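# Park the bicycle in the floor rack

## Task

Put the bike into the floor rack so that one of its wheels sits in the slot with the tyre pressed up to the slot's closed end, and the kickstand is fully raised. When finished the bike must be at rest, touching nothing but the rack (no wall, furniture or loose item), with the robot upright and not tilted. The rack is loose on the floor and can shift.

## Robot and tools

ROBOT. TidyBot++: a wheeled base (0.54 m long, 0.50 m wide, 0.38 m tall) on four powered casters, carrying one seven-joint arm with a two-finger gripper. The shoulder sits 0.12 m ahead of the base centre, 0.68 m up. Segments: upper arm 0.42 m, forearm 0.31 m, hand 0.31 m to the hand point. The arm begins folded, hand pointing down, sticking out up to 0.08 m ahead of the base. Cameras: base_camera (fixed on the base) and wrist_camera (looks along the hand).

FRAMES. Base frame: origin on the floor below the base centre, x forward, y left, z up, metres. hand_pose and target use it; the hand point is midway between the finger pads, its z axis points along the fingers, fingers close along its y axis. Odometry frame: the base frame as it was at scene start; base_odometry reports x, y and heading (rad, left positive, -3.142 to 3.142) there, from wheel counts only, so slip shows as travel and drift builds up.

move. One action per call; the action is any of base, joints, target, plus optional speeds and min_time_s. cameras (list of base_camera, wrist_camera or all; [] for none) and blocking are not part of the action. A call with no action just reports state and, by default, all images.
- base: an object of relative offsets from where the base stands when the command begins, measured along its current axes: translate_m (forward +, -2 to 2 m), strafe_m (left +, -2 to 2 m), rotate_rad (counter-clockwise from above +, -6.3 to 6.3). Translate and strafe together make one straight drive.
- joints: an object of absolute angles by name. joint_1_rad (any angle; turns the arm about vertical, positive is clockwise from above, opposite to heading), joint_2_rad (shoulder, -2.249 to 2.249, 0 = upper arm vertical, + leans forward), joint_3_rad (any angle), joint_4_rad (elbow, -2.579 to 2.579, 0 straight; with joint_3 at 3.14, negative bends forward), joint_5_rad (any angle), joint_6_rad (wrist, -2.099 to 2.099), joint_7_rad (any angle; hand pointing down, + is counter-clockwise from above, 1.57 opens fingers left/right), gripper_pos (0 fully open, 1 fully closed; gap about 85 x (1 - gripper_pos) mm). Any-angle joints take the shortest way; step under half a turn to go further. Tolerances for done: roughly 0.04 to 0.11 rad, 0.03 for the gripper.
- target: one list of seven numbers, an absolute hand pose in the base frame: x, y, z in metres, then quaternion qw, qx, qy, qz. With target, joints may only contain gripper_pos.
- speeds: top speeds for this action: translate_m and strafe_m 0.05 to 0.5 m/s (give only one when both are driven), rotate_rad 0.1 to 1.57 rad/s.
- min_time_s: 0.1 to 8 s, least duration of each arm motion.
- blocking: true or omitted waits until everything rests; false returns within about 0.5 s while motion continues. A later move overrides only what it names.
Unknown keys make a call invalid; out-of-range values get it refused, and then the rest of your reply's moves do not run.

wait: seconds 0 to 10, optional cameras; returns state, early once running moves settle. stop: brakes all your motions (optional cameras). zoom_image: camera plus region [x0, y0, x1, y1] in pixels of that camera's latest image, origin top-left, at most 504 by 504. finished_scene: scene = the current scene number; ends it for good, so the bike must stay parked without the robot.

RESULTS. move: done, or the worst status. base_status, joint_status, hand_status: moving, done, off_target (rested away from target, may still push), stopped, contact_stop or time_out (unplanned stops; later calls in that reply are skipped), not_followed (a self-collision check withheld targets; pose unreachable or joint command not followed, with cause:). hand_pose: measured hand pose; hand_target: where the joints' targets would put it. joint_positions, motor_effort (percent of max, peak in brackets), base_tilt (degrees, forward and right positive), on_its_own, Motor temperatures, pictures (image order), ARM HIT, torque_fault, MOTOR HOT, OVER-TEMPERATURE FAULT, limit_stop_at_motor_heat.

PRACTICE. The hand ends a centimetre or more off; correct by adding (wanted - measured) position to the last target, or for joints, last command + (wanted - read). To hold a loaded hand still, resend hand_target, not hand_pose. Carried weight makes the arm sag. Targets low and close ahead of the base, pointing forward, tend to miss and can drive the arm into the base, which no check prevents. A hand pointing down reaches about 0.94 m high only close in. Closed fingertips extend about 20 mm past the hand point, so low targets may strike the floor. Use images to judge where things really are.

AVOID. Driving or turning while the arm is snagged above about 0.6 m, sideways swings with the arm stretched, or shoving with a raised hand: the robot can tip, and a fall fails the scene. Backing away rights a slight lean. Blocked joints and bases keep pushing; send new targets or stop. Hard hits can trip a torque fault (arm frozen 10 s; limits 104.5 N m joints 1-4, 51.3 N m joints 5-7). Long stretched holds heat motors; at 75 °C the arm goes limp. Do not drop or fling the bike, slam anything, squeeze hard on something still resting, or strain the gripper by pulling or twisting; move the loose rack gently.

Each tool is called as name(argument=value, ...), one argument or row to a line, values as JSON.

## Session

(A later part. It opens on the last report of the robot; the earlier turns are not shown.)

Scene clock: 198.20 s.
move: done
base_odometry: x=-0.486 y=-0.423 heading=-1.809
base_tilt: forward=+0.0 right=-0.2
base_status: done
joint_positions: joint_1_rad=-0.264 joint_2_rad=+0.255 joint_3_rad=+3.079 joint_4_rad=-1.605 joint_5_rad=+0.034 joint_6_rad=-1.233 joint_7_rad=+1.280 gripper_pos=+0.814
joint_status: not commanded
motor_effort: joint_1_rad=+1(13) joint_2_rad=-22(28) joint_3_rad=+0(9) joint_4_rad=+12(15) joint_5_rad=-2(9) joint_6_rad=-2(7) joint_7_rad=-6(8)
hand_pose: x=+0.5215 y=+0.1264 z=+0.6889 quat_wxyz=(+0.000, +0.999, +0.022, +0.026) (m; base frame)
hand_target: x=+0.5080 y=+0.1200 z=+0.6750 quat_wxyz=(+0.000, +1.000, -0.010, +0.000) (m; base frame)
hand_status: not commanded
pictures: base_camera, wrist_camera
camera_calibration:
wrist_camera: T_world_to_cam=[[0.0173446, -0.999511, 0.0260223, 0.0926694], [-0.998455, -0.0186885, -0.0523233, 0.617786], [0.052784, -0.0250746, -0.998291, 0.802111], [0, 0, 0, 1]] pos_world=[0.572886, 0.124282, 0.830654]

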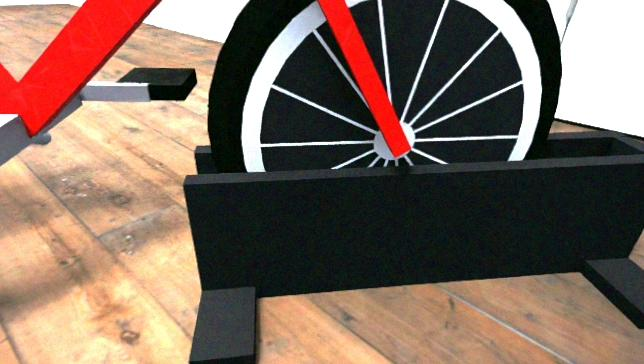

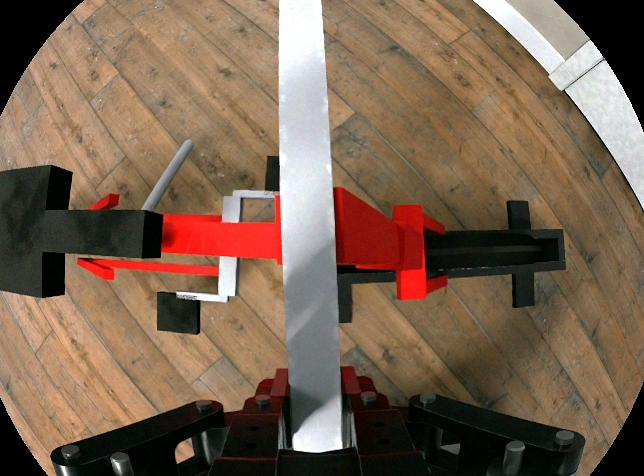

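move(
  base={"strafe_m":-0.12,"translate_m":0.0},
  speeds={"strafe_m":0.12},
  cameras=["all"],
)

zoom_image(
  camera="wrist_camera",
  region=[380, 190, 644, 350],
)

Scene clock: 200.67 s.
move: done
base_odometry: x=-0.603 y=-0.395 heading=-1.809
base_tilt: forward=+0.0 right=-0.3
base_status: done
joint_positions: joint_1_rad=-0.304 joint_2_rad=+0.257 joint_3_rad=+3.053 joint_4_rad=-1.605 joint_5_rad=+0.010 joint_6_rad=-1.218 joint_7_rad=+1.271 gripper_pos=+0.814
joint_status: not commanded
motor_effort: joint_1_rad=+7(11) joint_2_rad=-23(29) joint_3_rad=+4(9) joint_4_rad=+12(13) joint_5_rad=+0(8) joint_6_rad=-1(8) joint_7_rad=-5(6)
hand_pose: x=+0.5138 y=+0.1603 z=+0.6884 quat_wxyz=(-0.017, +0.998, +0.046, +0.027) (m; base frame)
hand_target: x=+0.5080 y=+0.1200 z=+0.6750 quat_wxyz=(+0.000, +1.000, -0.010, +0.000) (m; base frame)
hand_status: not commanded
pictures: base_camera, wrist_camera
camera_calibration:
wrist_camera: T_world_to_cam=[[0.0666776, -0.997752, -0.00664162, 0.12354], [-0.996239, -0.0662043, -0.0559054, 0.61963], [0.05534, 0.0103443, -0.998414, 0.796004], [0, 0, 0, 1]] pos_world=[0.565011, 0.15605, 0.830203]

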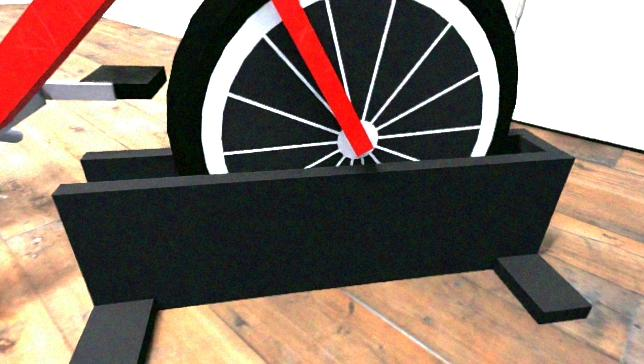

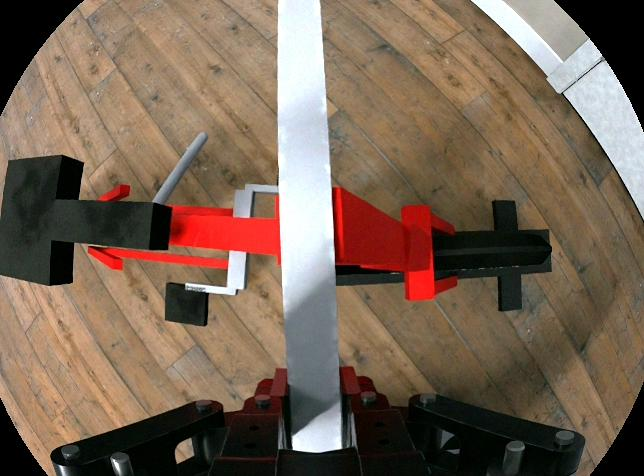

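Scaled by 1.909.

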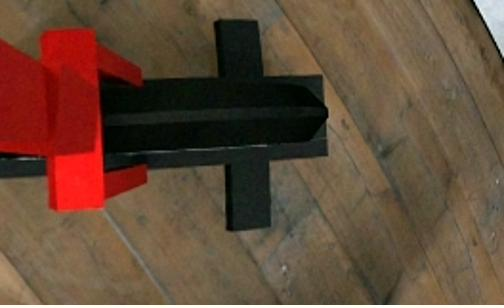

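move(
  base={"strafe_m":0.028},
  speeds={"strafe_m":0.1},
)

move(
  joints={"gripper_pos":0.6},
  cameras=["wrist_camera"],
)

move(
  joints={"gripper_pos":0.1},
  cameras=["all"],
)

Scene clock: 202.10 s.
move: done
base_odometry: x=-0.575 y=-0.401 heading=-1.809
base_tilt: forward=+0.0 right=-0.2
base_status: done
joint_positions: joint_1_rad=-0.277 joint_2_rad=+0.255 joint_3_rad=+3.071 joint_4_rad=-1.606 joint_5_rad=+0.033 joint_6_rad=-1.222 joint_7_rad=+1.272 gripper_pos=+0.814
joint_status: not commanded
motor_effort: joint_1_rad=+2(6) joint_2_rad=-21(24) joint_3_rad=+1(4) joint_4_rad=+12(14) joint_5_rad=-3(8) joint_6_rad=+1(2) joint_7_rad=-7(9)
hand_pose: x=+0.5214 y=+0.1359 z=+0.6887 quat_wxyz=(-0.003, +0.999, +0.028, +0.030) (m; base frame)
hand_target: x=+0.5080 y=+0.1200 z=+0.6750 quat_wxyz=(+0.000, +1.000, -0.010, +0.000) (m; base frame)
hand_status: not commanded
pictures: none

Scene clock: 202.90 s.
move: done
base_odometry: x=-0.575 y=-0.401 heading=-1.809
base_tilt: forward=+0.0 right=-0.2
base_status: not commanded
joint_positions: joint_1_rad=-0.265 joint_2_rad=+0.255 joint_3_rad=+3.081 joint_4_rad=-1.610 joint_5_rad=+0.027 joint_6_rad=-1.222 joint_7_rad=+1.255 gripper_pos=+0.600
joint_status: all done
motor_effort: joint_1_rad=+0(2) joint_2_rad=-23(24) joint_3_rad=-1(2) joint_4_rad=+14(14) joint_5_rad=+0(3) joint_6_rad=+1(2) joint_7_rad=+0(7)
hand_pose: x=+0.5223 y=+0.1284 z=+0.6873 quat_wxyz=(-0.004, +1.000, +0.008, +0.028) (m; base frame)
hand_target: x=+0.5080 y=+0.1200 z=+0.6750 quat_wxyz=(+0.000, +1.000, -0.010, +0.000) (m; base frame)
hand_status: not commanded
pictures: wrist_camera
camera_calibration:
wrist_camera: T_world_to_cam=[[-0.0100361, -0.999802, 0.0171771, 0.115081], [-0.998416, 0.00906834, -0.0555213, 0.617153], [0.0553546, -0.0177071, -0.99831, 0.798278], [0, 0, 0, 1]] pos_world=[0.573143, 0.123597, 0.829217]

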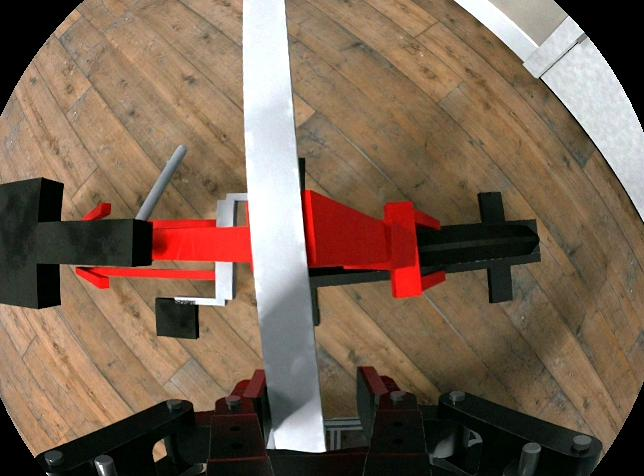

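Scene clock: 203.73 s.
move: done
base_odometry: x=-0.575 y=-0.401 heading=-1.809
base_tilt: forward=+0.0 right=-0.2
base_status: not commanded
joint_positions: joint_1_rad=-0.265 joint_2_rad=+0.255 joint_3_rad=+3.081 joint_4_rad=-1.610 joint_5_rad=+0.027 joint_6_rad=-1.222 joint_7_rad=+1.255 gripper_pos=+0.100
joint_status: all done
motor_effort: joint_1_rad=+0(0) joint_2_rad=-23(23) joint_3_rad=-1(2) joint_4_rad=+14(14) joint_5_rad=+1(1) joint_6_rad=+1(2) joint_7_rad=+0(1)
hand_pose: x=+0.5223 y=+0.1284 z=+0.6873 quat_wxyz=(-0.004, +1.000, +0.008, +0.028) (m; base frame)
hand_target: x=+0.5080 y=+0.1200 z=+0.6750 quat_wxyz=(+0.000, +1.000, -0.010, +0.000) (m; base frame)
hand_status: not commanded
pictures: base_camera, wrist_camera
camera_calibration:
wrist_camera: T_world_to_cam=[[-0.0100361, -0.999802, 0.0171771, 0.115081], [-0.998416, 0.00906834, -0.0555213, 0.617153], [0.0553546, -0.0177071, -0.99831, 0.798278], [0, 0, 0, 1]] pos_world=[0.573143, 0.123597, 0.829217]

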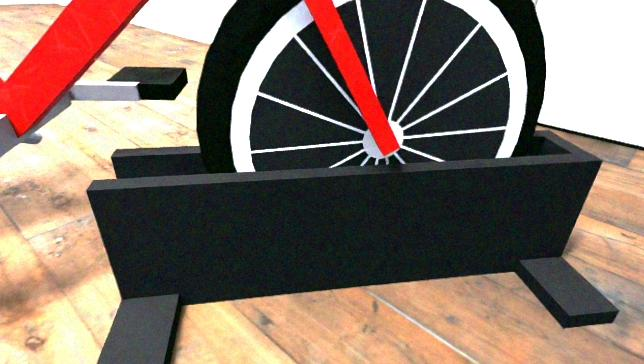

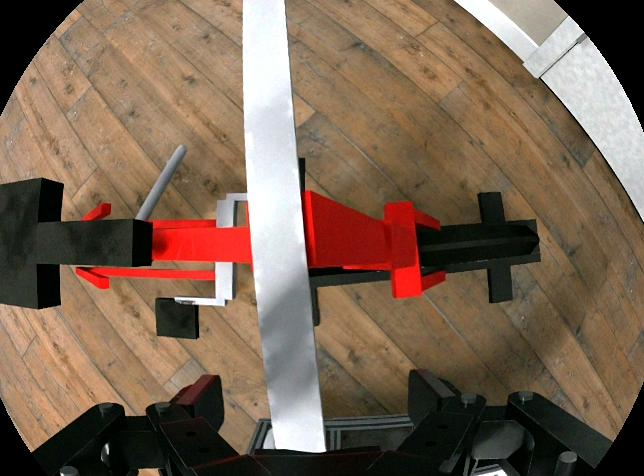

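move(
  target=[0.508, 0.12, 0.82, 0, 1.0, 0.008, 0],
  cameras=["wrist_camera"],
)

move(
  base={"translate_m":-0.45},
)

move(
  joints={"joint_1_rad":0,"joint_2_rad":-0.336,"joint_3_rad":3.14,"joint_4_rad":-2.5,"joint_5_rad":0,"joint_6_rad":0.15,"joint_7_rad":1.57,"gripper_pos":1.0},
  cameras=["all"],
)

Scene clock: 206.30 s.
move: done
base_odometry: x=-0.575 y=-0.401 heading=-1.809
base_tilt: forward=+0.0 right=-0.2
base_status: not commanded
joint_positions: joint_1_rad=-0.265 joint_2_rad=+0.244 joint_3_rad=+3.081 joint_4_rad=-1.255 joint_5_rad=+0.027 joint_6_rad=-1.651 joint_7_rad=+1.255 gripper_pos=+0.100
joint_status: not commanded
motor_effort: joint_1_rad=+0(0) joint_2_rad=-23(24) joint_3_rad=-1(2) joint_4_rad=+14(15) joint_5_rad=+0(1) joint_6_rad=+1(2) joint_7_rad=-1(1)
hand_pose: x=+0.5122 y=+0.1228 z=+0.8015 quat_wxyz=(+0.007, +1.000, +0.003, -0.002) (m; base frame)
hand_target: x=+0.5080 y=+0.1200 z=+0.8200 quat_wxyz=(+0.000, +1.000, +0.008, +0.000) (m; base frame)
hand_status: done (0.019 m and 1.0 deg from the pose sent, 0.134 m and 3.2 deg at the start)
pictures: wrist_camera
camera_calibration:
wrist_camera: T_world_to_cam=[[-0.0186568, -0.999033, 0.0398117, 0.0936747], [-0.999818, 0.0188011, 0.00325387, 0.565801], [-0.00399922, -0.0397438, -0.999202, 0.946538], [0, 0, 0, 1]] pos_world=[0.571231, 0.120565, 0.940213]

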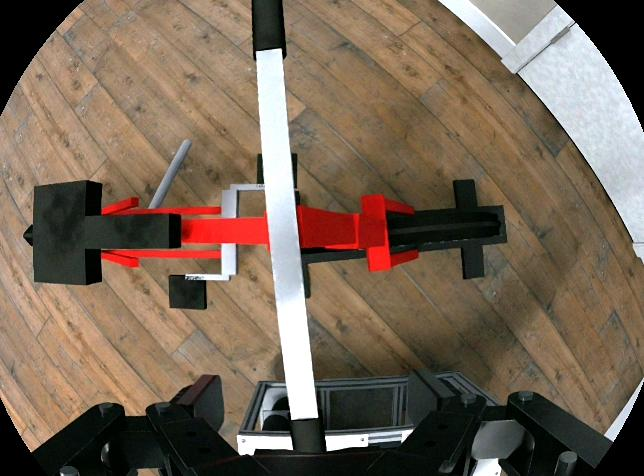

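Scene clock: 208.53 s.
move: done
base_odometry: x=-0.469 y=+0.036 heading=-1.808
base_tilt: forward=+0.0 right=-0.2
base_status: done
joint_positions: joint_1_rad=-0.264 joint_2_rad=+0.232 joint_3_rad=+3.081 joint_4_rad=-1.253 joint_5_rad=+0.027 joint_6_rad=-1.659 joint_7_rad=+1.255 gripper_pos=+0.100
joint_status: not commanded
motor_effort: joint_1_rad=+0(1) joint_2_rad=-23(27) joint_3_rad=-1(2) joint_4_rad=+14(15) joint_5_rad=+1(1) joint_6_rad=+1(2) joint_7_rad=-1(1)
hand_pose: x=+0.5091 y=+0.1214 z=+0.8073 quat_wxyz=(+0.006, +1.000, +0.003, +0.001) (m; base frame)
hand_target: x=+0.5080 y=+0.1200 z=+0.8200 quat_wxyz=(+0.000, +1.000, +0.008, +0.000) (m; base frame)
hand_status: not commanded
pictures: none

Scene clock: 211.57 s.
move: done
base_odometry: x=-0.469 y=+0.036 heading=-1.808
base_tilt: forward=-0.1 right=-0.2
base_status: not commanded
joint_positions: joint_1_rad=-0.013 joint_2_rad=-0.320 joint_3_rad=+3.124 joint_4_rad=-2.470 joint_5_rad=+0.027 joint_6_rad=+0.095 joint_7_rad=+1.519 gripper_pos=+0.999
joint_status: all done
motor_effort: joint_1_rad=+0(1) joint_2_rad=-6(24) joint_3_rad=-1(3) joint_4_rad=+16(17) joint_5_rad=+1(1) joint_6_rad=+9(10) joint_7_rad=+0(2)
hand_pose: x=+0.5249 y=+0.0147 z=+0.7645 quat_wxyz=(-0.013, +0.856, +0.004, +0.517) (m; base frame)
hand_target: x=+0.5221 y=+0.0020 z=+0.7698 quat_wxyz=(+0.000, +0.845, +0.000, +0.534) (m; base frame)
hand_status: not commanded
pictures: base_camera, wrist_camera
camera_calibration:
wrist_camera: T_world_to_cam=[[-0.0141681, -0.999492, -0.0285407, 0.0372001], [-0.464947, 0.0318554, -0.884765, 0.978716], [0.885225, 0.00073451, -0.465162, 0.0297142], [0, 0, 0, 1]] pos_world=[0.429275, 0.005982, 0.880818]

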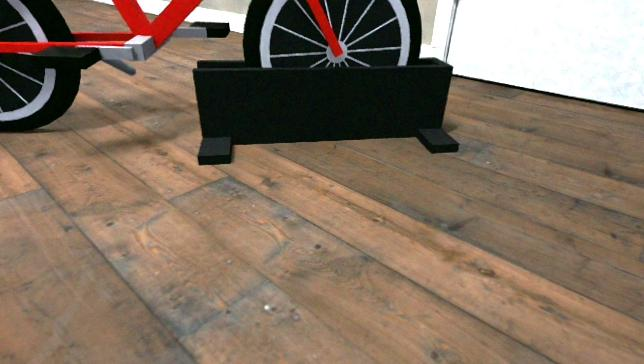

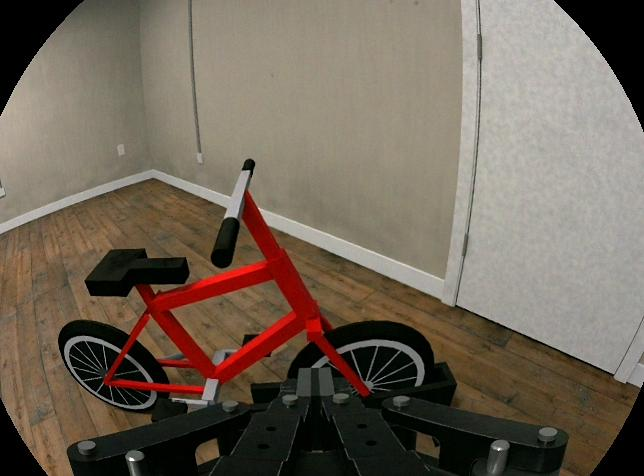

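move(
  base={"strafe_m":1.36,"translate_m":0.1},
)

move(
  base={"translate_m":1.03,"strafe_m":-0.02,"rotate_rad":-1.571},
  cameras=["all"],
)

Scene clock: 217.33 s.
move: done
base_odometry: x=+0.829 y=-0.381 heading=-1.808
base_tilt: forward=-0.1 right=-0.3
base_status: done
joint_positions: joint_1_rad=-0.010 joint_2_rad=-0.322 joint_3_rad=+3.129 joint_4_rad=-2.470 joint_5_rad=+0.027 joint_6_rad=+0.098 joint_7_rad=+1.519 gripper_pos=+0.999
joint_status: not commanded
motor_effort: joint_1_rad=-1(1) joint_2_rad=-6(6) joint_3_rad=-1(2) joint_4_rad=+16(16) joint_5_rad=+0(1) joint_6_rad=+9(10) joint_7_rad=+0(1)
hand_pose: x=+0.5253 y=+0.0113 z=+0.7659 quat_wxyz=(-0.012, +0.855, +0.000, +0.519) (m; base frame)
hand_target: x=+0.5221 y=+0.0020 z=+0.7698 quat_wxyz=(+0.000, +0.845, +0.000, +0.534) (m; base frame)
hand_status: not commanded
pictures: none

Scene clock: 221.10 s.
move: done
base_odometry: x=+0.567 y=-1.377 heading=+2.904
base_tilt: forward=+0.0 right=-0.2
base_status: done
joint_positions: joint_1_rad=-0.007 joint_2_rad=-0.327 joint_3_rad=+3.131 joint_4_rad=-2.472 joint_5_rad=+0.027 joint_6_rad=+0.100 joint_7_rad=+1.519 gripper_pos=+0.999
joint_status: not commanded
motor_effort: joint_1_rad=+0(1) joint_2_rad=-6(7) joint_3_rad=-1(2) joint_4_rad=+16(17) joint_5_rad=+0(1) joint_6_rad=+9(10) joint_7_rad=-1(1)
hand_pose: x=+0.5244 y=+0.0093 z=+0.7673 quat_wxyz=(-0.011, +0.853, -0.002, +0.521) (m; base frame)
hand_target: x=+0.5221 y=+0.0020 z=+0.7698 quat_wxyz=(+0.000, +0.845, +0.000, +0.534) (m; base frame)
hand_status: not commanded
pictures: base_camera, wrist_camera
camera_calibration:
wrist_camera: T_world_to_cam=[[-0.0263426, -0.999182, -0.030668, 0.0399399], [-0.456414, 0.0393161, -0.888898, 0.979709], [0.889377, -0.00941858, -0.457077, 0.0231878], [0, 0, 0, 1]] pos_world=[0.427583, 0.0016074, 0.882685]

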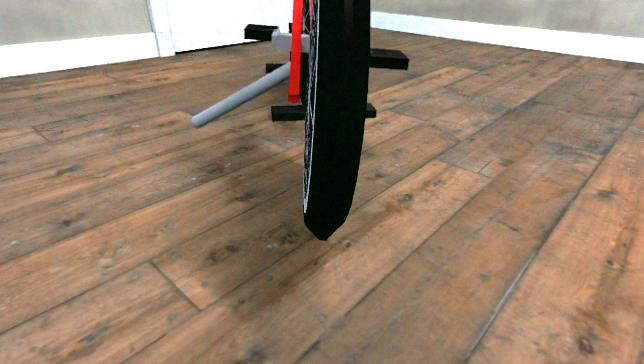

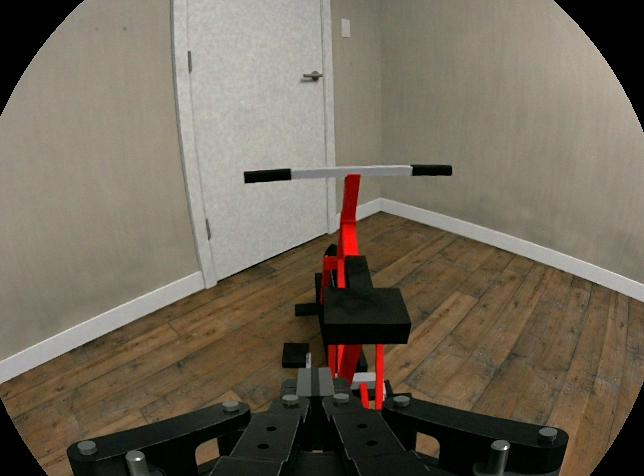

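move(
  base={"translate_m":0.14,"strafe_m":0.06},
  speeds={"translate_m":0.2},
)

move(
  base={"translate_m":0.05},
  speeds={"translate_m":0.05},
  cameras=["all"],
)

Scene clock: 223.77 s.
move: done
base_odometry: x=+0.417 y=-1.403 heading=+2.904
base_tilt: forward=+0.0 right=-0.2
base_status: done
joint_positions: joint_1_rad=-0.007 joint_2_rad=-0.329 joint_3_rad=+3.131 joint_4_rad=-2.473 joint_5_rad=+0.027 joint_6_rad=+0.101 joint_7_rad=+1.519 gripper_pos=+0.999
joint_status: not commanded
motor_effort: joint_1_rad=+0(1) joint_2_rad=-6(8) joint_3_rad=-1(1) joint_4_rad=+16(17) joint_5_rad=+0(1) joint_6_rad=+9(10) joint_7_rad=-1(1)
hand_pose: x=+0.5242 y=+0.0093 z=+0.7680 quat_wxyz=(-0.011, +0.853, -0.002, +0.522) (m; base frame)
hand_target: x=+0.5221 y=+0.0020 z=+0.7698 quat_wxyz=(+0.000, +0.845, +0.000, +0.534) (m; base frame)
hand_status: not commanded
pictures: none

Scene clock: 225.23 s.
move: done
base_odometry: x=+0.368 y=-1.391 heading=+2.904
base_tilt: forward=+0.0 right=-0.2
base_status: done
joint_positions: joint_1_rad=-0.007 joint_2_rad=-0.330 joint_3_rad=+3.131 joint_4_rad=-2.473 joint_5_rad=+0.027 joint_6_rad=+0.101 joint_7_rad=+1.519 gripper_pos=+0.999
joint_status: not commanded
motor_effort: joint_1_rad=+0(1) joint_2_rad=-6(7) joint_3_rad=+0(1) joint_4_rad=+16(17) joint_5_rad=+1(1) joint_6_rad=+9(10) joint_7_rad=+0(1)
hand_pose: x=+0.5241 y=+0.0093 z=+0.7683 quat_wxyz=(-0.011, +0.853, -0.002, +0.522) (m; base frame)
hand_target: x=+0.5221 y=+0.0020 z=+0.7698 quat_wxyz=(+0.000, +0.845, +0.000, +0.534) (m; base frame)
hand_status: not commanded
pictures: base_camera, wrist_camera
camera_calibration:
wrist_camera: T_world_to_cam=[[-0.0262897, -0.999178, -0.0308437, 0.0400748], [-0.453548, 0.0394181, -0.89036, 0.980066], [0.890844, -0.0094182, -0.454211, 0.0209786], [0, 0, 0, 1]] pos_world=[0.426871, 0.00160722, 0.883376]

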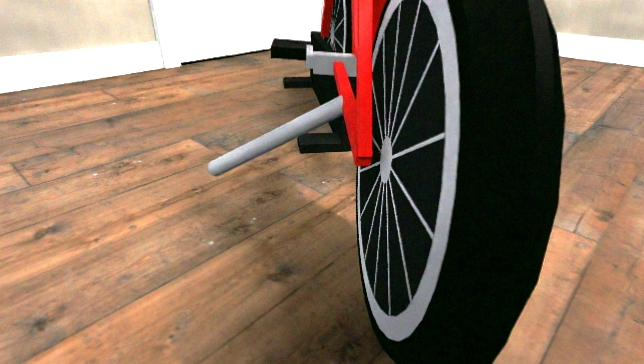

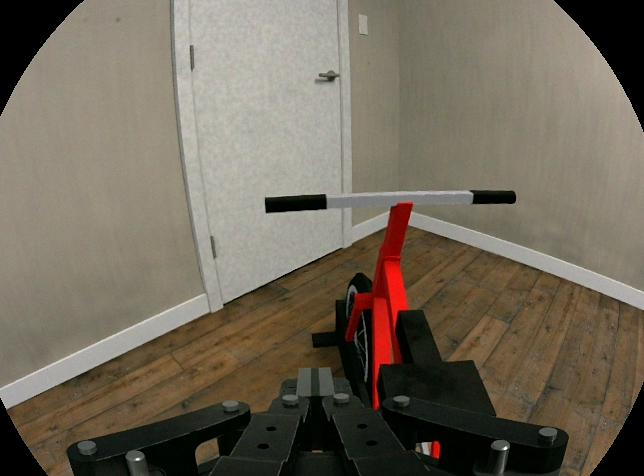

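move(
  base={"translate_m":0.055},
  speeds={"translate_m":0.05},
  cameras=["base_camera"],
)

move(
  target=[0.72, 0.18, 0.30, 0.2045, 0.979, 0, 0],
  cameras=["all"],
)

Scene clock: 227.50 s.
move: done
base_odometry: x=+0.315 y=-1.378 heading=+2.904
base_tilt: forward=+0.0 right=-0.2
base_status: done
joint_positions: joint_1_rad=-0.007 joint_2_rad=-0.331 joint_3_rad=+3.131 joint_4_rad=-2.473 joint_5_rad=+0.027 joint_6_rad=+0.101 joint_7_rad=+1.519 gripper_pos=+0.999
joint_status: not commanded
motor_effort: joint_1_rad=+0(1) joint_2_rad=-6(8) joint_3_rad=-1(1) joint_4_rad=+16(17) joint_5_rad=+0(1) joint_6_rad=+9(10) joint_7_rad=+0(1)
hand_pose: x=+0.5240 y=+0.0093 z=+0.7686 quat_wxyz=(-0.011, +0.852, -0.002, +0.523) (m; base frame)
hand_target: x=+0.5221 y=+0.0020 z=+0.7698 quat_wxyz=(+0.000, +0.845, +0.000, +0.534) (m; base frame)
hand_status: not commanded
pictures: base_camera

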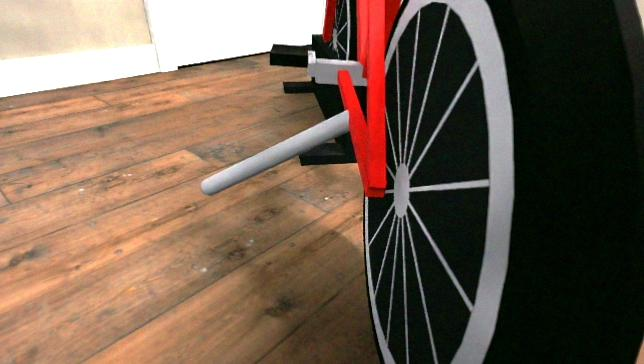

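Scene clock: 231.00 s.
move: done
base_odometry: x=+0.315 y=-1.378 heading=+2.904
base_tilt: forward=+0.0 right=-0.2
base_status: not commanded
joint_positions: joint_1_rad=-0.225 joint_2_rad=+1.452 joint_3_rad=+2.339 joint_4_rad=-0.800 joint_5_rad=-1.884 joint_6_rad=+1.401 joint_7_rad=+3.753 gripper_pos=+0.999
joint_status: not commanded
motor_effort: joint_1_rad=+0(1) joint_2_rad=-44(47) joint_3_rad=-7(8) joint_4_rad=+8(17) joint_5_rad=+3(7) joint_6_rad=+3(10) joint_7_rad=-1(1)
hand_pose: x=+0.7510 y=+0.1766 z=+0.3278 quat_wxyz=(+0.204, +0.978, -0.013, +0.054) (m; base frame)
hand_target: x=+0.7200 y=+0.1800 z=+0.3000 quat_wxyz=(+0.204, +0.979, +0.000, +0.000) (m; base frame)
hand_status: done (0.042 m and 6.3 deg from the pose sent, 0.536 m and 67.3 deg at the start)
pictures: base_camera, wrist_camera
camera_calibration:
wrist_camera: T_world_to_cam=[[-0.0740543, -0.905927, 0.416908, 0.0722199], [-0.99238, 0.0256608, -0.120514, 0.838918], [0.0984786, -0.422656, -0.900924, 0.434801], [0, 0, 0, 1]] pos_world=[0.795055, 0.22767, 0.462715]

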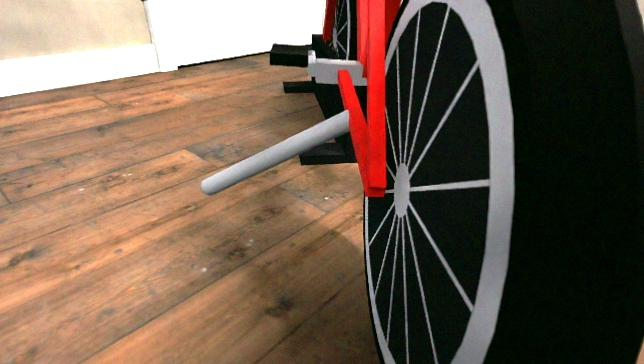

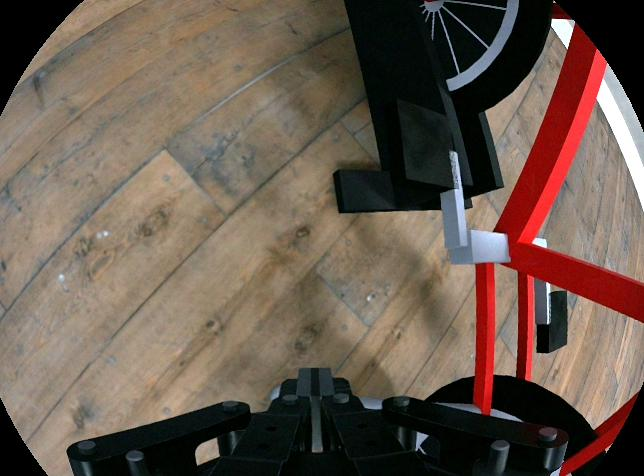

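move(
  target=[0.72, 0.18, 0.19, 0.2045, 0.979, 0, 0],
)

move(
  target=[0.73, 0.17, 0.10, 0.2045, 0.979, 0, 0],
  cameras=["base_camera"],
)

Scene clock: 233.20 s.
move: done
base_odometry: x=+0.315 y=-1.378 heading=+2.904
base_tilt: forward=+0.0 right=-0.3
base_status: not commanded
joint_positions: joint_1_rad=-0.271 joint_2_rad=+1.695 joint_3_rad=+2.285 joint_4_rad=-0.597 joint_5_rad=-1.846 joint_6_rad=+1.401 joint_7_rad=+3.793 gripper_pos=+0.999
joint_status: not commanded
motor_effort: joint_1_rad=+0(1) joint_2_rad=-44(48) joint_3_rad=-6(7) joint_4_rad=+6(8) joint_5_rad=+3(4) joint_6_rad=+4(4) joint_7_rad=-1(1)
hand_pose: x=+0.7169 y=+0.1775 z=+0.2076 quat_wxyz=(+0.206, +0.978, -0.027, -0.004) (m; base frame)
hand_target: x=+0.7200 y=+0.1800 z=+0.1900 quat_wxyz=(+0.204, +0.979, +0.000, +0.000) (m; base frame)
hand_status: done (0.018 m and 3.1 deg from the pose sent, 0.141 m and 6.3 deg at the start)
pictures: none

Scene clock: 243.77 s.
move: time_out
base_odometry: x=+0.315 y=-1.378 heading=+2.904
base_tilt: forward=+0.0 right=-0.2
base_status: not commanded
joint_positions: joint_1_rad=-0.425 joint_2_rad=+1.932 joint_3_rad=+1.632 joint_4_rad=-0.015 joint_5_rad=-1.021 joint_6_rad=+1.292 joint_7_rad=+4.081 gripper_pos=+0.999
joint_status: not commanded
motor_effort: joint_1_rad=+0(8) joint_2_rad=-45(49) joint_3_rad=+1(6) joint_4_rad=+1(7) joint_5_rad=+5(7) joint_6_rad=+2(4) joint_7_rad=-1(1)
hand_pose: x=+0.8186 y=+0.1220 z=+0.1734 quat_wxyz=(+0.264, +0.958, +0.003, +0.110) (m; base frame)
hand_target: x=+0.8197 y=+0.1192 z=+0.1742 quat_wxyz=(+0.269, +0.957, +0.004, +0.113) (m; base frame)
hand_status: time_out (0.125 m and 14.6 deg from the pose sent, 0.109 m and 3.1 deg at the start)
pictures: base_camera

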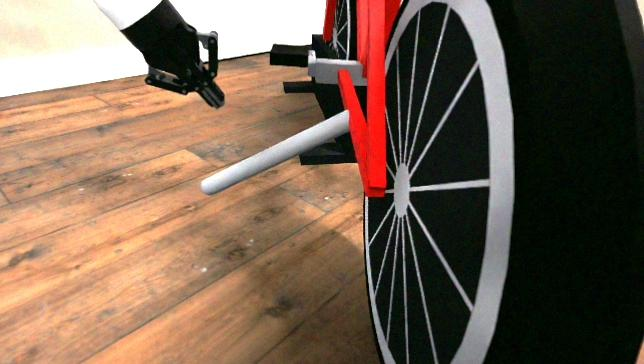

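move(
  target=[0.735, 0.075, 0.12, 0.2045, 0.979, 0, 0],
  cameras=["base_camera"],
)

Scene clock: 246.50 s.
move: done
base_odometry: x=+0.315 y=-1.378 heading=+2.904
base_tilt: forward=+0.0 right=-0.2
base_status: not commanded
joint_positions: joint_1_rad=-0.131 joint_2_rad=+1.847 joint_3_rad=+2.296 joint_4_rad=-0.544 joint_5_rad=-1.703 joint_6_rad=+1.283 joint_7_rad=+3.974 gripper_pos=+0.999
joint_status: not commanded
motor_effort: joint_1_rad=+0(1) joint_2_rad=-43(46) joint_3_rad=-5(5) joint_4_rad=+6(6) joint_5_rad=+3(6) joint_6_rad=+4(5) joint_7_rad=-1(1)
hand_pose: x=+0.7313 y=+0.0618 z=+0.1201 quat_wxyz=(+0.228, +0.973, +0.023, -0.012) (m; base frame)
hand_target: x=+0.7350 y=+0.0750 z=+0.1200 quat_wxyz=(+0.204, +0.979, +0.000, +0.000) (m; base frame)
hand_status: done (0.014 m and 4.1 deg from the pose sent, 0.110 m and 14.6 deg at the start)
pictures: base_camera

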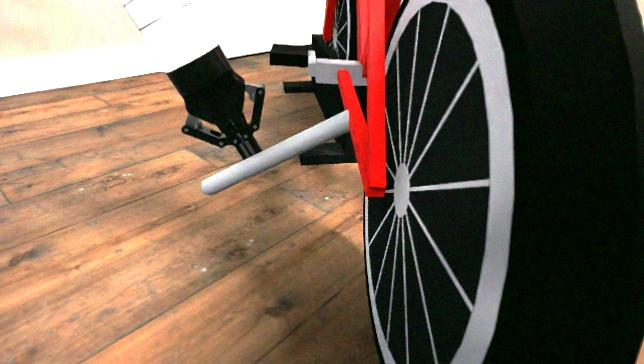

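Finger is in front of the stand. Pull back.

move(
  target=[0.68, 0.065, 0.105, 0.2045, 0.979, 0, 0],
  min_time_s=1,
  cameras=["base_camera"],
)

move(
  target=[0.61, 0.065, 0.11, 0.2045, 0.979, 0, 0],
  min_time_s=1,
  cameras=["base_camera"],
)

move(
  target=[0.54, 0.065, 0.115, 0.2045, 0.979, 0, 0],
  min_time_s=1,
  cameras=["base_camera"],
)

move(
  target=[0.46, 0.065, 0.115, 0.2045, 0.979, 0, 0],
  min_time_s=1,
  cameras=["base_camera"],
)

Scene clock: 249.60 s.
move: off_target
base_odometry: x=+0.315 y=-1.378 heading=+2.904
base_tilt: forward=+0.0 right=-0.2
base_status: not commanded
joint_positions: joint_1_rad=-0.125 joint_2_rad=+1.537 joint_3_rad=+2.936 joint_4_rad=-0.960 joint_5_rad=-2.122 joint_6_rad=+0.868 joint_7_rad=+3.586 gripper_pos=+0.999
joint_status: not commanded
motor_effort: joint_1_rad=+0(2) joint_2_rad=-42(44) joint_3_rad=-2(5) joint_4_rad=+8(9) joint_5_rad=+3(4) joint_6_rad=+4(4) joint_7_rad=+0(1)
hand_pose: x=+0.7579 y=-0.0172 z=+0.1807 quat_wxyz=(+0.233, +0.962, -0.109, +0.095) (m; base frame)
hand_target: x=+0.7627 y=-0.0029 z=+0.1841 quat_wxyz=(+0.206, +0.963, -0.135, +0.107) (m; base frame)
hand_status: off_target (0.136 m and 17.0 deg from the pose sent, 0.054 m and 4.1 deg at the start)
pictures: base_camera

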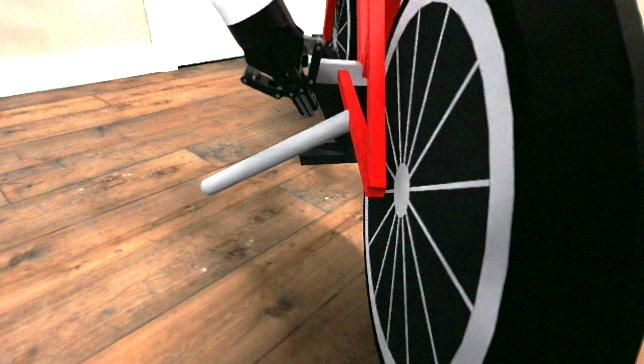

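Scene clock: 251.43 s.
move: off_target
base_odometry: x=+0.315 y=-1.378 heading=+2.904
base_tilt: forward=+0.0 right=-0.2
base_status: not commanded
joint_positions: joint_1_rad=-0.189 joint_2_rad=+1.287 joint_3_rad=+3.058 joint_4_rad=-1.331 joint_5_rad=-2.030 joint_6_rad=+0.585 joint_7_rad=+3.201 gripper_pos=+0.999
joint_status: not commanded
motor_effort: joint_1_rad=+0(1) joint_2_rad=-40(44) joint_3_rad=-1(2) joint_4_rad=+8(9) joint_5_rad=+3(3) joint_6_rad=+3(4) joint_7_rad=-1(1)
hand_pose: x=+0.7554 y=+0.0151 z=+0.2553 quat_wxyz=(+0.165, +0.956, -0.162, +0.180) (m; base frame)
hand_target: x=+0.7585 y=+0.0216 z=+0.2586 quat_wxyz=(+0.152, +0.956, -0.159, +0.193) (m; base frame)
hand_status: off_target (0.212 m and 28.3 deg from the pose sent, 0.183 m and 17.0 deg at the start)
pictures: base_camera

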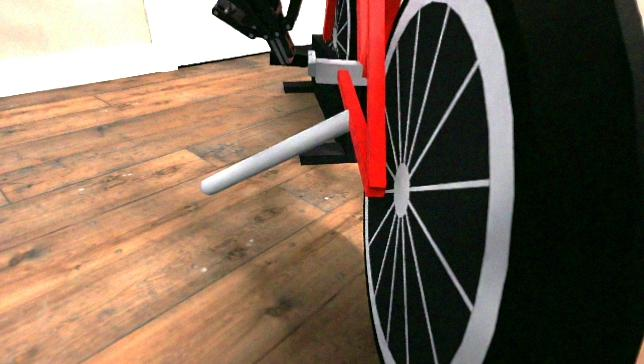

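Scene clock: 256.40 s.
move: done
base_odometry: x=+0.315 y=-1.378 heading=+2.904
base_tilt: forward=+0.0 right=-0.2
base_status: not commanded
joint_positions: joint_1_rad=-0.659 joint_2_rad=+1.496 joint_3_rad=+3.496 joint_4_rad=-1.543 joint_5_rad=-0.128 joint_6_rad=-0.294 joint_7_rad=+1.102 gripper_pos=+0.999
joint_status: not commanded
motor_effort: joint_1_rad=+0(2) joint_2_rad=-34(41) joint_3_rad=+5(7) joint_4_rad=+0(8) joint_5_rad=+1(3) joint_6_rad=+0(6) joint_7_rad=-1(1)
hand_pose: x=+0.5518 y=+0.0798 z=+0.1247 quat_wxyz=(+0.180, +0.984, +0.002, +0.016) (m; base frame)
hand_target: x=+0.5400 y=+0.0650 z=+0.1150 quat_wxyz=(+0.204, +0.979, +0.000, +0.000) (m; base frame)
hand_status: done (0.021 m and 3.4 deg from the pose sent, 0.262 m and 28.3 deg at the start)
pictures: base_camera

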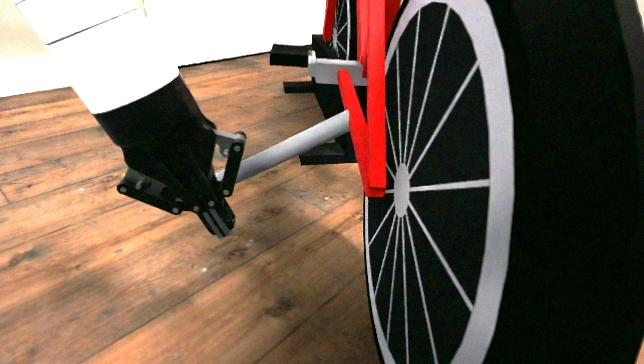

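Scene clock: 257.70 s.
move: done
base_odometry: x=+0.315 y=-1.378 heading=+2.904
base_tilt: forward=+0.0 right=-0.2
base_status: not commanded
joint_positions: joint_1_rad=-0.768 joint_2_rad=+1.496 joint_3_rad=+3.496 joint_4_rad=-1.726 joint_5_rad=-0.226 joint_6_rad=-0.193 joint_7_rad=+1.102 gripper_pos=+0.999
joint_status: not commanded
motor_effort: joint_1_rad=+0(1) joint_2_rad=-30(34) joint_3_rad=+5(6) joint_4_rad=-3(3) joint_5_rad=+1(2) joint_6_rad=-1(1) joint_7_rad=+0(1)
hand_pose: x=+0.4785 y=+0.0744 z=+0.1283 quat_wxyz=(+0.200, +0.980, -0.001, +0.004) (m; base frame)
hand_target: x=+0.4600 y=+0.0650 z=+0.1150 quat_wxyz=(+0.204, +0.979, +0.000, +0.000) (m; base frame)
hand_status: done (0.025 m and 0.7 deg from the pose sent, 0.093 m and 3.4 deg at the start)
pictures: base_camera

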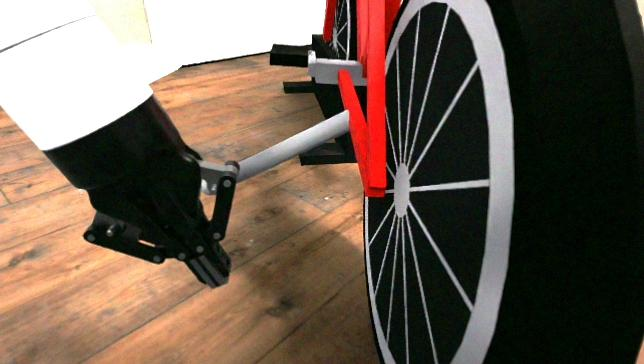

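move(
  target=[0.50,0.11,0.32,0.2045,0.979,0,0],
  min_time_s=1,
)

move(
  target=[0.62,0.11,0.32,0.2045,0.979,0,0],
  min_time_s=1,
)

move(
  target=[0.76,0.11,0.31,0.2045,0.979,0,0],
  min_time_s=1,
  cameras=["all"],
)

Scene clock: 261.13 s.
move: done
base_odometry: x=+0.315 y=-1.378 heading=+2.904
base_tilt: forward=+0.0 right=-0.3
base_status: not commanded
joint_positions: joint_1_rad=-0.782 joint_2_rad=+1.051 joint_3_rad=+3.496 joint_4_rad=-1.824 joint_5_rad=+0.027 joint_6_rad=-0.469 joint_7_rad=+0.994 gripper_pos=+0.999
joint_status: not commanded
motor_effort: joint_1_rad=+0(1) joint_2_rad=-31(34) joint_3_rad=+4(5) joint_4_rad=+3(3) joint_5_rad=+2(2) joint_6_rad=+0(1) joint_7_rad=+0(1)
hand_pose: x=+0.5153 y=+0.1265 z=+0.3087 quat_wxyz=(+0.179, +0.984, +0.011, +0.014) (m; base frame)
hand_target: x=+0.5000 y=+0.1100 z=+0.3200 quat_wxyz=(+0.204, +0.979, +0.000, +0.000) (m; base frame)
hand_status: done (0.025 m and 3.6 deg from the pose sent, 0.196 m and 0.7 deg at the start)
pictures: none

Scene clock: 262.73 s.
move: done
base_odometry: x=+0.315 y=-1.378 heading=+2.904
base_tilt: forward=+0.0 right=-0.3
base_status: not commanded
joint_positions: joint_1_rad=-0.604 joint_2_rad=+1.078 joint_3_rad=+3.447 joint_4_rad=-1.475 joint_5_rad=+0.120 joint_6_rad=-0.729 joint_7_rad=+0.994 gripper_pos=+0.999
joint_status: not commanded
motor_effort: joint_1_rad=+0(1) joint_2_rad=-36(37) joint_3_rad=+4(5) joint_4_rad=+7(7) joint_5_rad=+3(3) joint_6_rad=-1(1) joint_7_rad=-1(1)
hand_pose: x=+0.6306 y=+0.1197 z=+0.3382 quat_wxyz=(+0.180, +0.983, -0.021, +0.027) (m; base frame)
hand_target: x=+0.6200 y=+0.1100 z=+0.3200 quat_wxyz=(+0.204, +0.979, +0.000, +0.000) (m; base frame)
hand_status: done (0.023 m and 4.8 deg from the pose sent, 0.107 m and 3.6 deg at the start)
pictures: none

Scene clock: 264.73 s.
move: done
base_odometry: x=+0.315 y=-1.378 heading=+2.904
base_tilt: forward=+0.0 right=-0.2
base_status: not commanded
joint_positions: joint_1_rad=-0.432 joint_2_rad=+1.329 joint_3_rad=+3.397 joint_4_rad=-0.774 joint_5_rad=+0.126 joint_6_rad=-1.130 joint_7_rad=+1.084 gripper_pos=+0.999
joint_status: not commanded
motor_effort: joint_1_rad=+0(1) joint_2_rad=-45(45) joint_3_rad=+3(4) joint_4_rad=+11(11) joint_5_rad=+3(4) joint_6_rad=+0(1) joint_7_rad=-1(1)
hand_pose: x=+0.7745 y=+0.1236 z=+0.3367 quat_wxyz=(+0.181, +0.982, -0.034, +0.033) (m; base frame)
hand_target: x=+0.7600 y=+0.1100 z=+0.3100 quat_wxyz=(+0.204, +0.979, +0.000, +0.000) (m; base frame)
hand_status: done (0.033 m and 6.1 deg from the pose sent, 0.133 m and 4.8 deg at the start)
pictures: base_camera, wrist_camera
camera_calibration:
wrist_camera: T_world_to_cam=[[-0.104919, -0.921259, 0.37453, 0.0623001], [-0.993166, 0.0777052, -0.0870821, 0.847612], [0.0511223, -0.381107, -0.923116, 0.457092], [0, 0, 0, 1]] pos_world=[0.824988, 0.165732, 0.472427]

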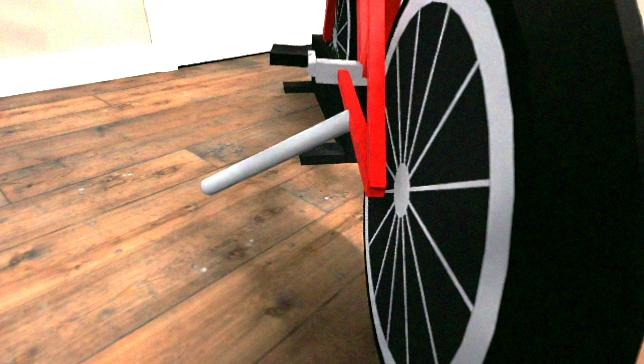

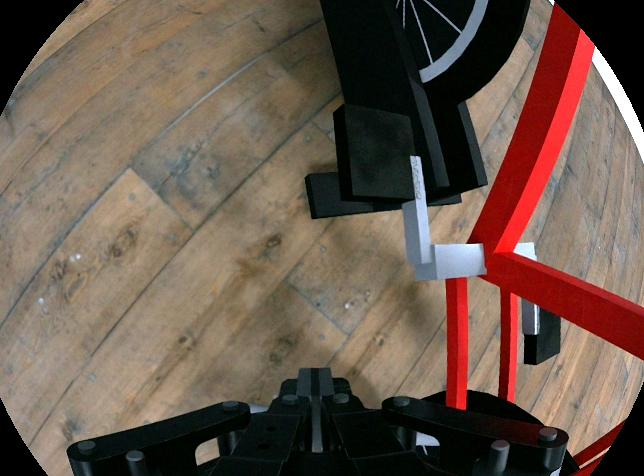

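move(
  target=[0.755,0.075,0.20,0.2045,0.979,0,0],
  min_time_s=1.5,
  cameras=["base_camera"],
)

move(
  target=[0.755,0.06,0.10,0.2045,0.979,0,0],
  min_time_s=1.5,
  cameras=["all"],
)

Scene clock: 267.30 s.
move: done
base_odometry: x=+0.315 y=-1.378 heading=+2.904
base_tilt: forward=+0.0 right=-0.3
base_status: not commanded
joint_positions: joint_1_rad=-0.388 joint_2_rad=+1.521 joint_3_rad=+3.397 joint_4_rad=-0.714 joint_5_rad=+0.126 joint_6_rad=-1.086 joint_7_rad=+1.084 gripper_pos=+0.999
joint_status: not commanded
motor_effort: joint_1_rad=+0(1) joint_2_rad=-44(46) joint_3_rad=+2(3) joint_4_rad=+10(11) joint_5_rad=+3(4) joint_6_rad=-1(1) joint_7_rad=-1(1)
hand_pose: x=+0.7466 y=+0.0829 z=+0.2263 quat_wxyz=(+0.201, +0.979, -0.032, -0.009) (m; base frame)
hand_target: x=+0.7550 y=+0.0750 z=+0.2000 quat_wxyz=(+0.204, +0.979, +0.000, +0.000) (m; base frame)
hand_status: done (0.029 m and 3.9 deg from the pose sent, 0.146 m and 6.1 deg at the start)
pictures: base_camera

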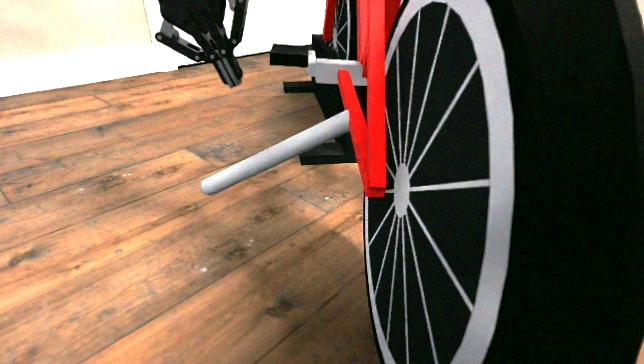

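Scene clock: 269.40 s.
move: done
base_odometry: x=+0.315 y=-1.378 heading=+2.904
base_tilt: forward=+0.0 right=-0.2
base_status: not commanded
joint_positions: joint_1_rad=-0.334 joint_2_rad=+1.795 joint_3_rad=+3.397 joint_4_rad=-0.370 joint_5_rad=+0.126 joint_6_rad=-1.086 joint_7_rad=+1.084 gripper_pos=+0.999
joint_status: not commanded
motor_effort: joint_1_rad=+0(1) joint_2_rad=-44(46) joint_3_rad=+1(3) joint_4_rad=+11(11) joint_5_rad=+4(4) joint_6_rad=-1(1) joint_7_rad=+0(1)
hand_pose: x=+0.7713 y=+0.0795 z=+0.1233 quat_wxyz=(+0.186, +0.982, -0.022, +0.019) (m; base frame)
hand_target: x=+0.7550 y=+0.0600 z=+0.1000 quat_wxyz=(+0.204, +0.979, +0.000, +0.000) (m; base frame)
hand_status: done (0.034 m and 3.9 deg from the pose sent, 0.129 m and 3.9 deg at the start)
pictures: base_camera, wrist_camera
camera_calibration:
wrist_camera: T_world_to_cam=[[-0.0756499, -0.918866, 0.387249, 0.0769], [-0.996717, 0.058449, -0.0560227, 0.829757], [0.028843, -0.390216, -0.920271, 0.261021], [0, 0, 0, 1]] pos_world=[0.825322, 0.124017, 0.256916]

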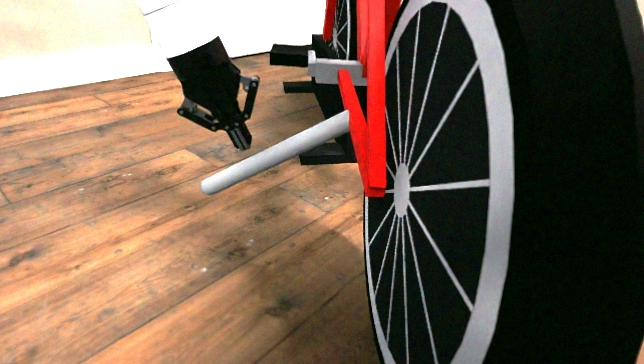

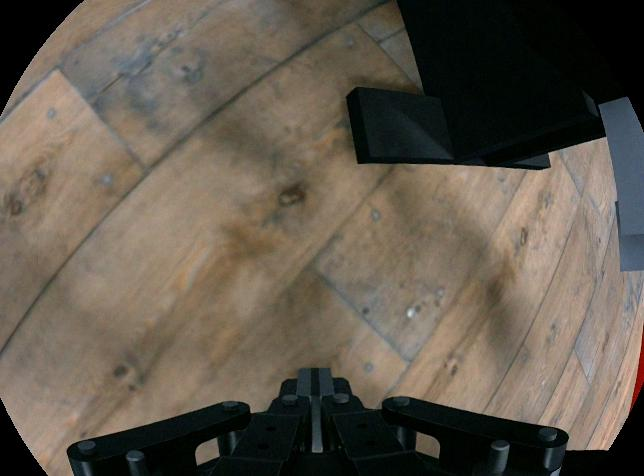

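move(
  target=[0.73,0.055,0.075,0.2045,0.979,0,0],
  min_time_s=1,
  cameras=["base_camera"],
)

move(
  target=[0.65,0.055,0.08,0.2045,0.979,0,0],
  min_time_s=1,
  cameras=["base_camera"],
)

move(
  target=[0.57,0.055,0.09,0.2045,0.979,0,0],
  min_time_s=1,
  cameras=["base_camera"],
)

Scene clock: 271.43 s.
move: done
base_odometry: x=+0.315 y=-1.378 heading=+2.904
base_tilt: forward=+0.0 right=-0.3
base_status: not commanded
joint_positions: joint_1_rad=-0.335 joint_2_rad=+1.795 joint_3_rad=+3.397 joint_4_rad=-0.476 joint_5_rad=+0.126 joint_6_rad=-1.016 joint_7_rad=+1.084 gripper_pos=+0.999
joint_status: not commanded
motor_effort: joint_1_rad=+0(1) joint_2_rad=-43(45) joint_3_rad=+2(2) joint_4_rad=+9(11) joint_5_rad=+3(4) joint_6_rad=+0(1) joint_7_rad=-1(1)
hand_pose: x=+0.7440 y=+0.0639 z=+0.0985 quat_wxyz=(+0.191, +0.981, -0.018, +0.001) (m; base frame)
hand_target: x=+0.7300 y=+0.0550 z=+0.0750 quat_wxyz=(+0.204, +0.979, +0.000, +0.000) (m; base frame)
hand_status: done (0.029 m and 2.6 deg from the pose sent, 0.068 m and 3.9 deg at the start)
pictures: base_camera

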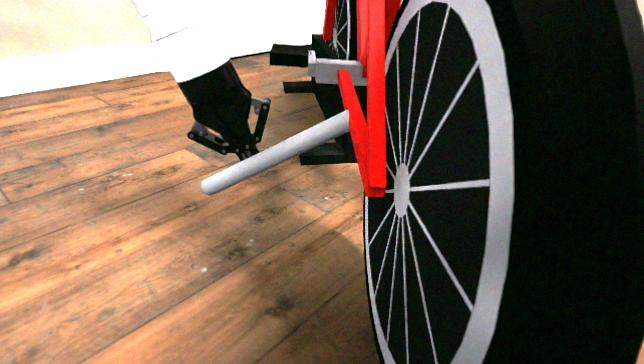

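Scene clock: 273.30 s.
move: done
base_odometry: x=+0.315 y=-1.378 heading=+2.904
base_tilt: forward=+0.0 right=-0.2
base_status: not commanded
joint_positions: joint_1_rad=-0.463 joint_2_rad=+1.664 joint_3_rad=+3.450 joint_4_rad=-0.994 joint_5_rad=+0.124 joint_6_rad=-0.675 joint_7_rad=+1.071 gripper_pos=+0.999
joint_status: not commanded
motor_effort: joint_1_rad=+0(2) joint_2_rad=-37(43) joint_3_rad=+3(4) joint_4_rad=+4(10) joint_5_rad=+2(3) joint_6_rad=-2(6) joint_7_rad=+0(1)
hand_pose: x=+0.6626 y=+0.0525 z=+0.0892 quat_wxyz=(+0.212, +0.977, +0.033, -0.004) (m; base frame)
hand_target: x=+0.6500 y=+0.0550 z=+0.0800 quat_wxyz=(+0.204, +0.979, +0.000, +0.000) (m; base frame)
hand_status: done (0.016 m and 3.9 deg from the pose sent, 0.096 m and 2.6 deg at the start)
pictures: base_camera

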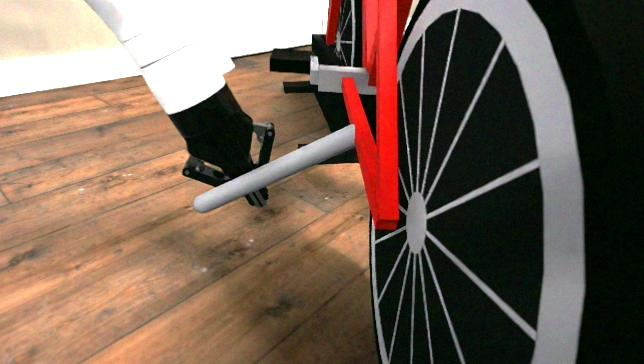

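Scene clock: 274.77 s.
move: off_target
base_odometry: x=+0.315 y=-1.378 heading=+2.904
base_tilt: forward=+0.0 right=-0.3
base_status: not commanded
joint_positions: joint_1_rad=-0.589 joint_2_rad=+1.571 joint_3_rad=+3.514 joint_4_rad=-1.307 joint_5_rad=+0.005 joint_6_rad=-0.412 joint_7_rad=+1.071 gripper_pos=+0.999
joint_status: not commanded
motor_effort: joint_1_rad=-1(2) joint_2_rad=-29(37) joint_3_rad=+1(3) joint_4_rad=-3(4) joint_5_rad=+0(2) joint_6_rad=-6(7) joint_7_rad=+0(1)
hand_pose: x=+0.6219 y=+0.0684 z=+0.1075 quat_wxyz=(+0.197, +0.979, +0.032, +0.033) (m; base frame)
hand_target: x=+0.5700 y=+0.0550 z=+0.0900 quat_wxyz=(+0.204, +0.979, +0.000, +0.000) (m; base frame)
hand_status: off_target (0.056 m and 5.4 deg from the pose sent, 0.093 m and 3.9 deg at the start)
pictures: base_camera

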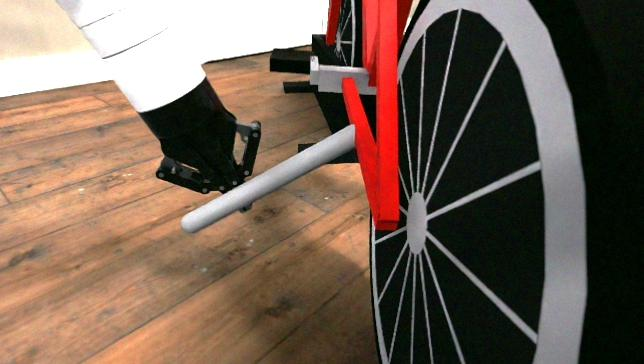

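move(
  target=[0.49,0.065,0.09,0.2045,0.979,0,0],
  min_time_s=1,
  cameras=["base_camera"],
)

move(
  target=[0.42,0.055,0.10,0.2045,0.979,0,0],
  min_time_s=1,
  cameras=["base_camera"],
)

Scene clock: 277.17 s.
move: done
base_odometry: x=+0.315 y=-1.378 heading=+2.904
base_tilt: forward=+0.0 right=-0.2
base_status: not commanded
joint_positions: joint_1_rad=-0.747 joint_2_rad=+1.558 joint_3_rad=+3.518 joint_4_rad=-1.563 joint_5_rad=-0.166 joint_6_rad=-0.255 joint_7_rad=+1.071 gripper_pos=+0.999
joint_status: not commanded
motor_effort: joint_1_rad=+2(4) joint_2_rad=-24(29) joint_3_rad=+5(5) joint_4_rad=-4(6) joint_5_rad=+1(1) joint_6_rad=-2(7) joint_7_rad=-1(1)
hand_pose: x=+0.5248 y=+0.0844 z=+0.1035 quat_wxyz=(+0.199, +0.980, +0.016, +0.021) (m; base frame)
hand_target: x=+0.4900 y=+0.0650 z=+0.0900 quat_wxyz=(+0.204, +0.979, +0.000, +0.000) (m; base frame)
hand_status: done (0.042 m and 3.0 deg from the pose sent, 0.133 m and 5.4 deg at the start)
pictures: base_camera

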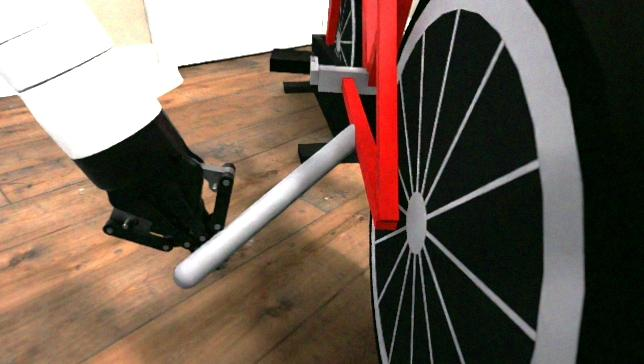

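Scene clock: 278.90 s.
move: done
base_odometry: x=+0.315 y=-1.378 heading=+2.904
base_tilt: forward=+0.0 right=-0.3
base_status: not commanded
joint_positions: joint_1_rad=-0.801 joint_2_rad=+1.565 joint_3_rad=+3.463 joint_4_rad=-1.802 joint_5_rad=-0.323 joint_6_rad=-0.073 joint_7_rad=+1.127 gripper_pos=+0.999
joint_status: not commanded
motor_effort: joint_1_rad=+0(3) joint_2_rad=-28(31) joint_3_rad=+5(5) joint_4_rad=-5(6) joint_5_rad=+1(1) joint_6_rad=-1(3) joint_7_rad=-1(1)
hand_pose: x=+0.4317 y=+0.0591 z=+0.1044 quat_wxyz=(+0.206, +0.978, -0.009, +0.001) (m; base frame)
hand_target: x=+0.4200 y=+0.0550 z=+0.1000 quat_wxyz=(+0.204, +0.979, +0.000, +0.000) (m; base frame)
hand_status: done (0.013 m and 1.1 deg from the pose sent, 0.109 m and 3.0 deg at the start)
pictures: base_camera

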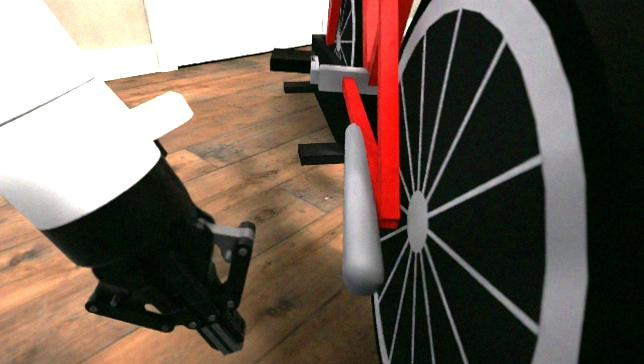

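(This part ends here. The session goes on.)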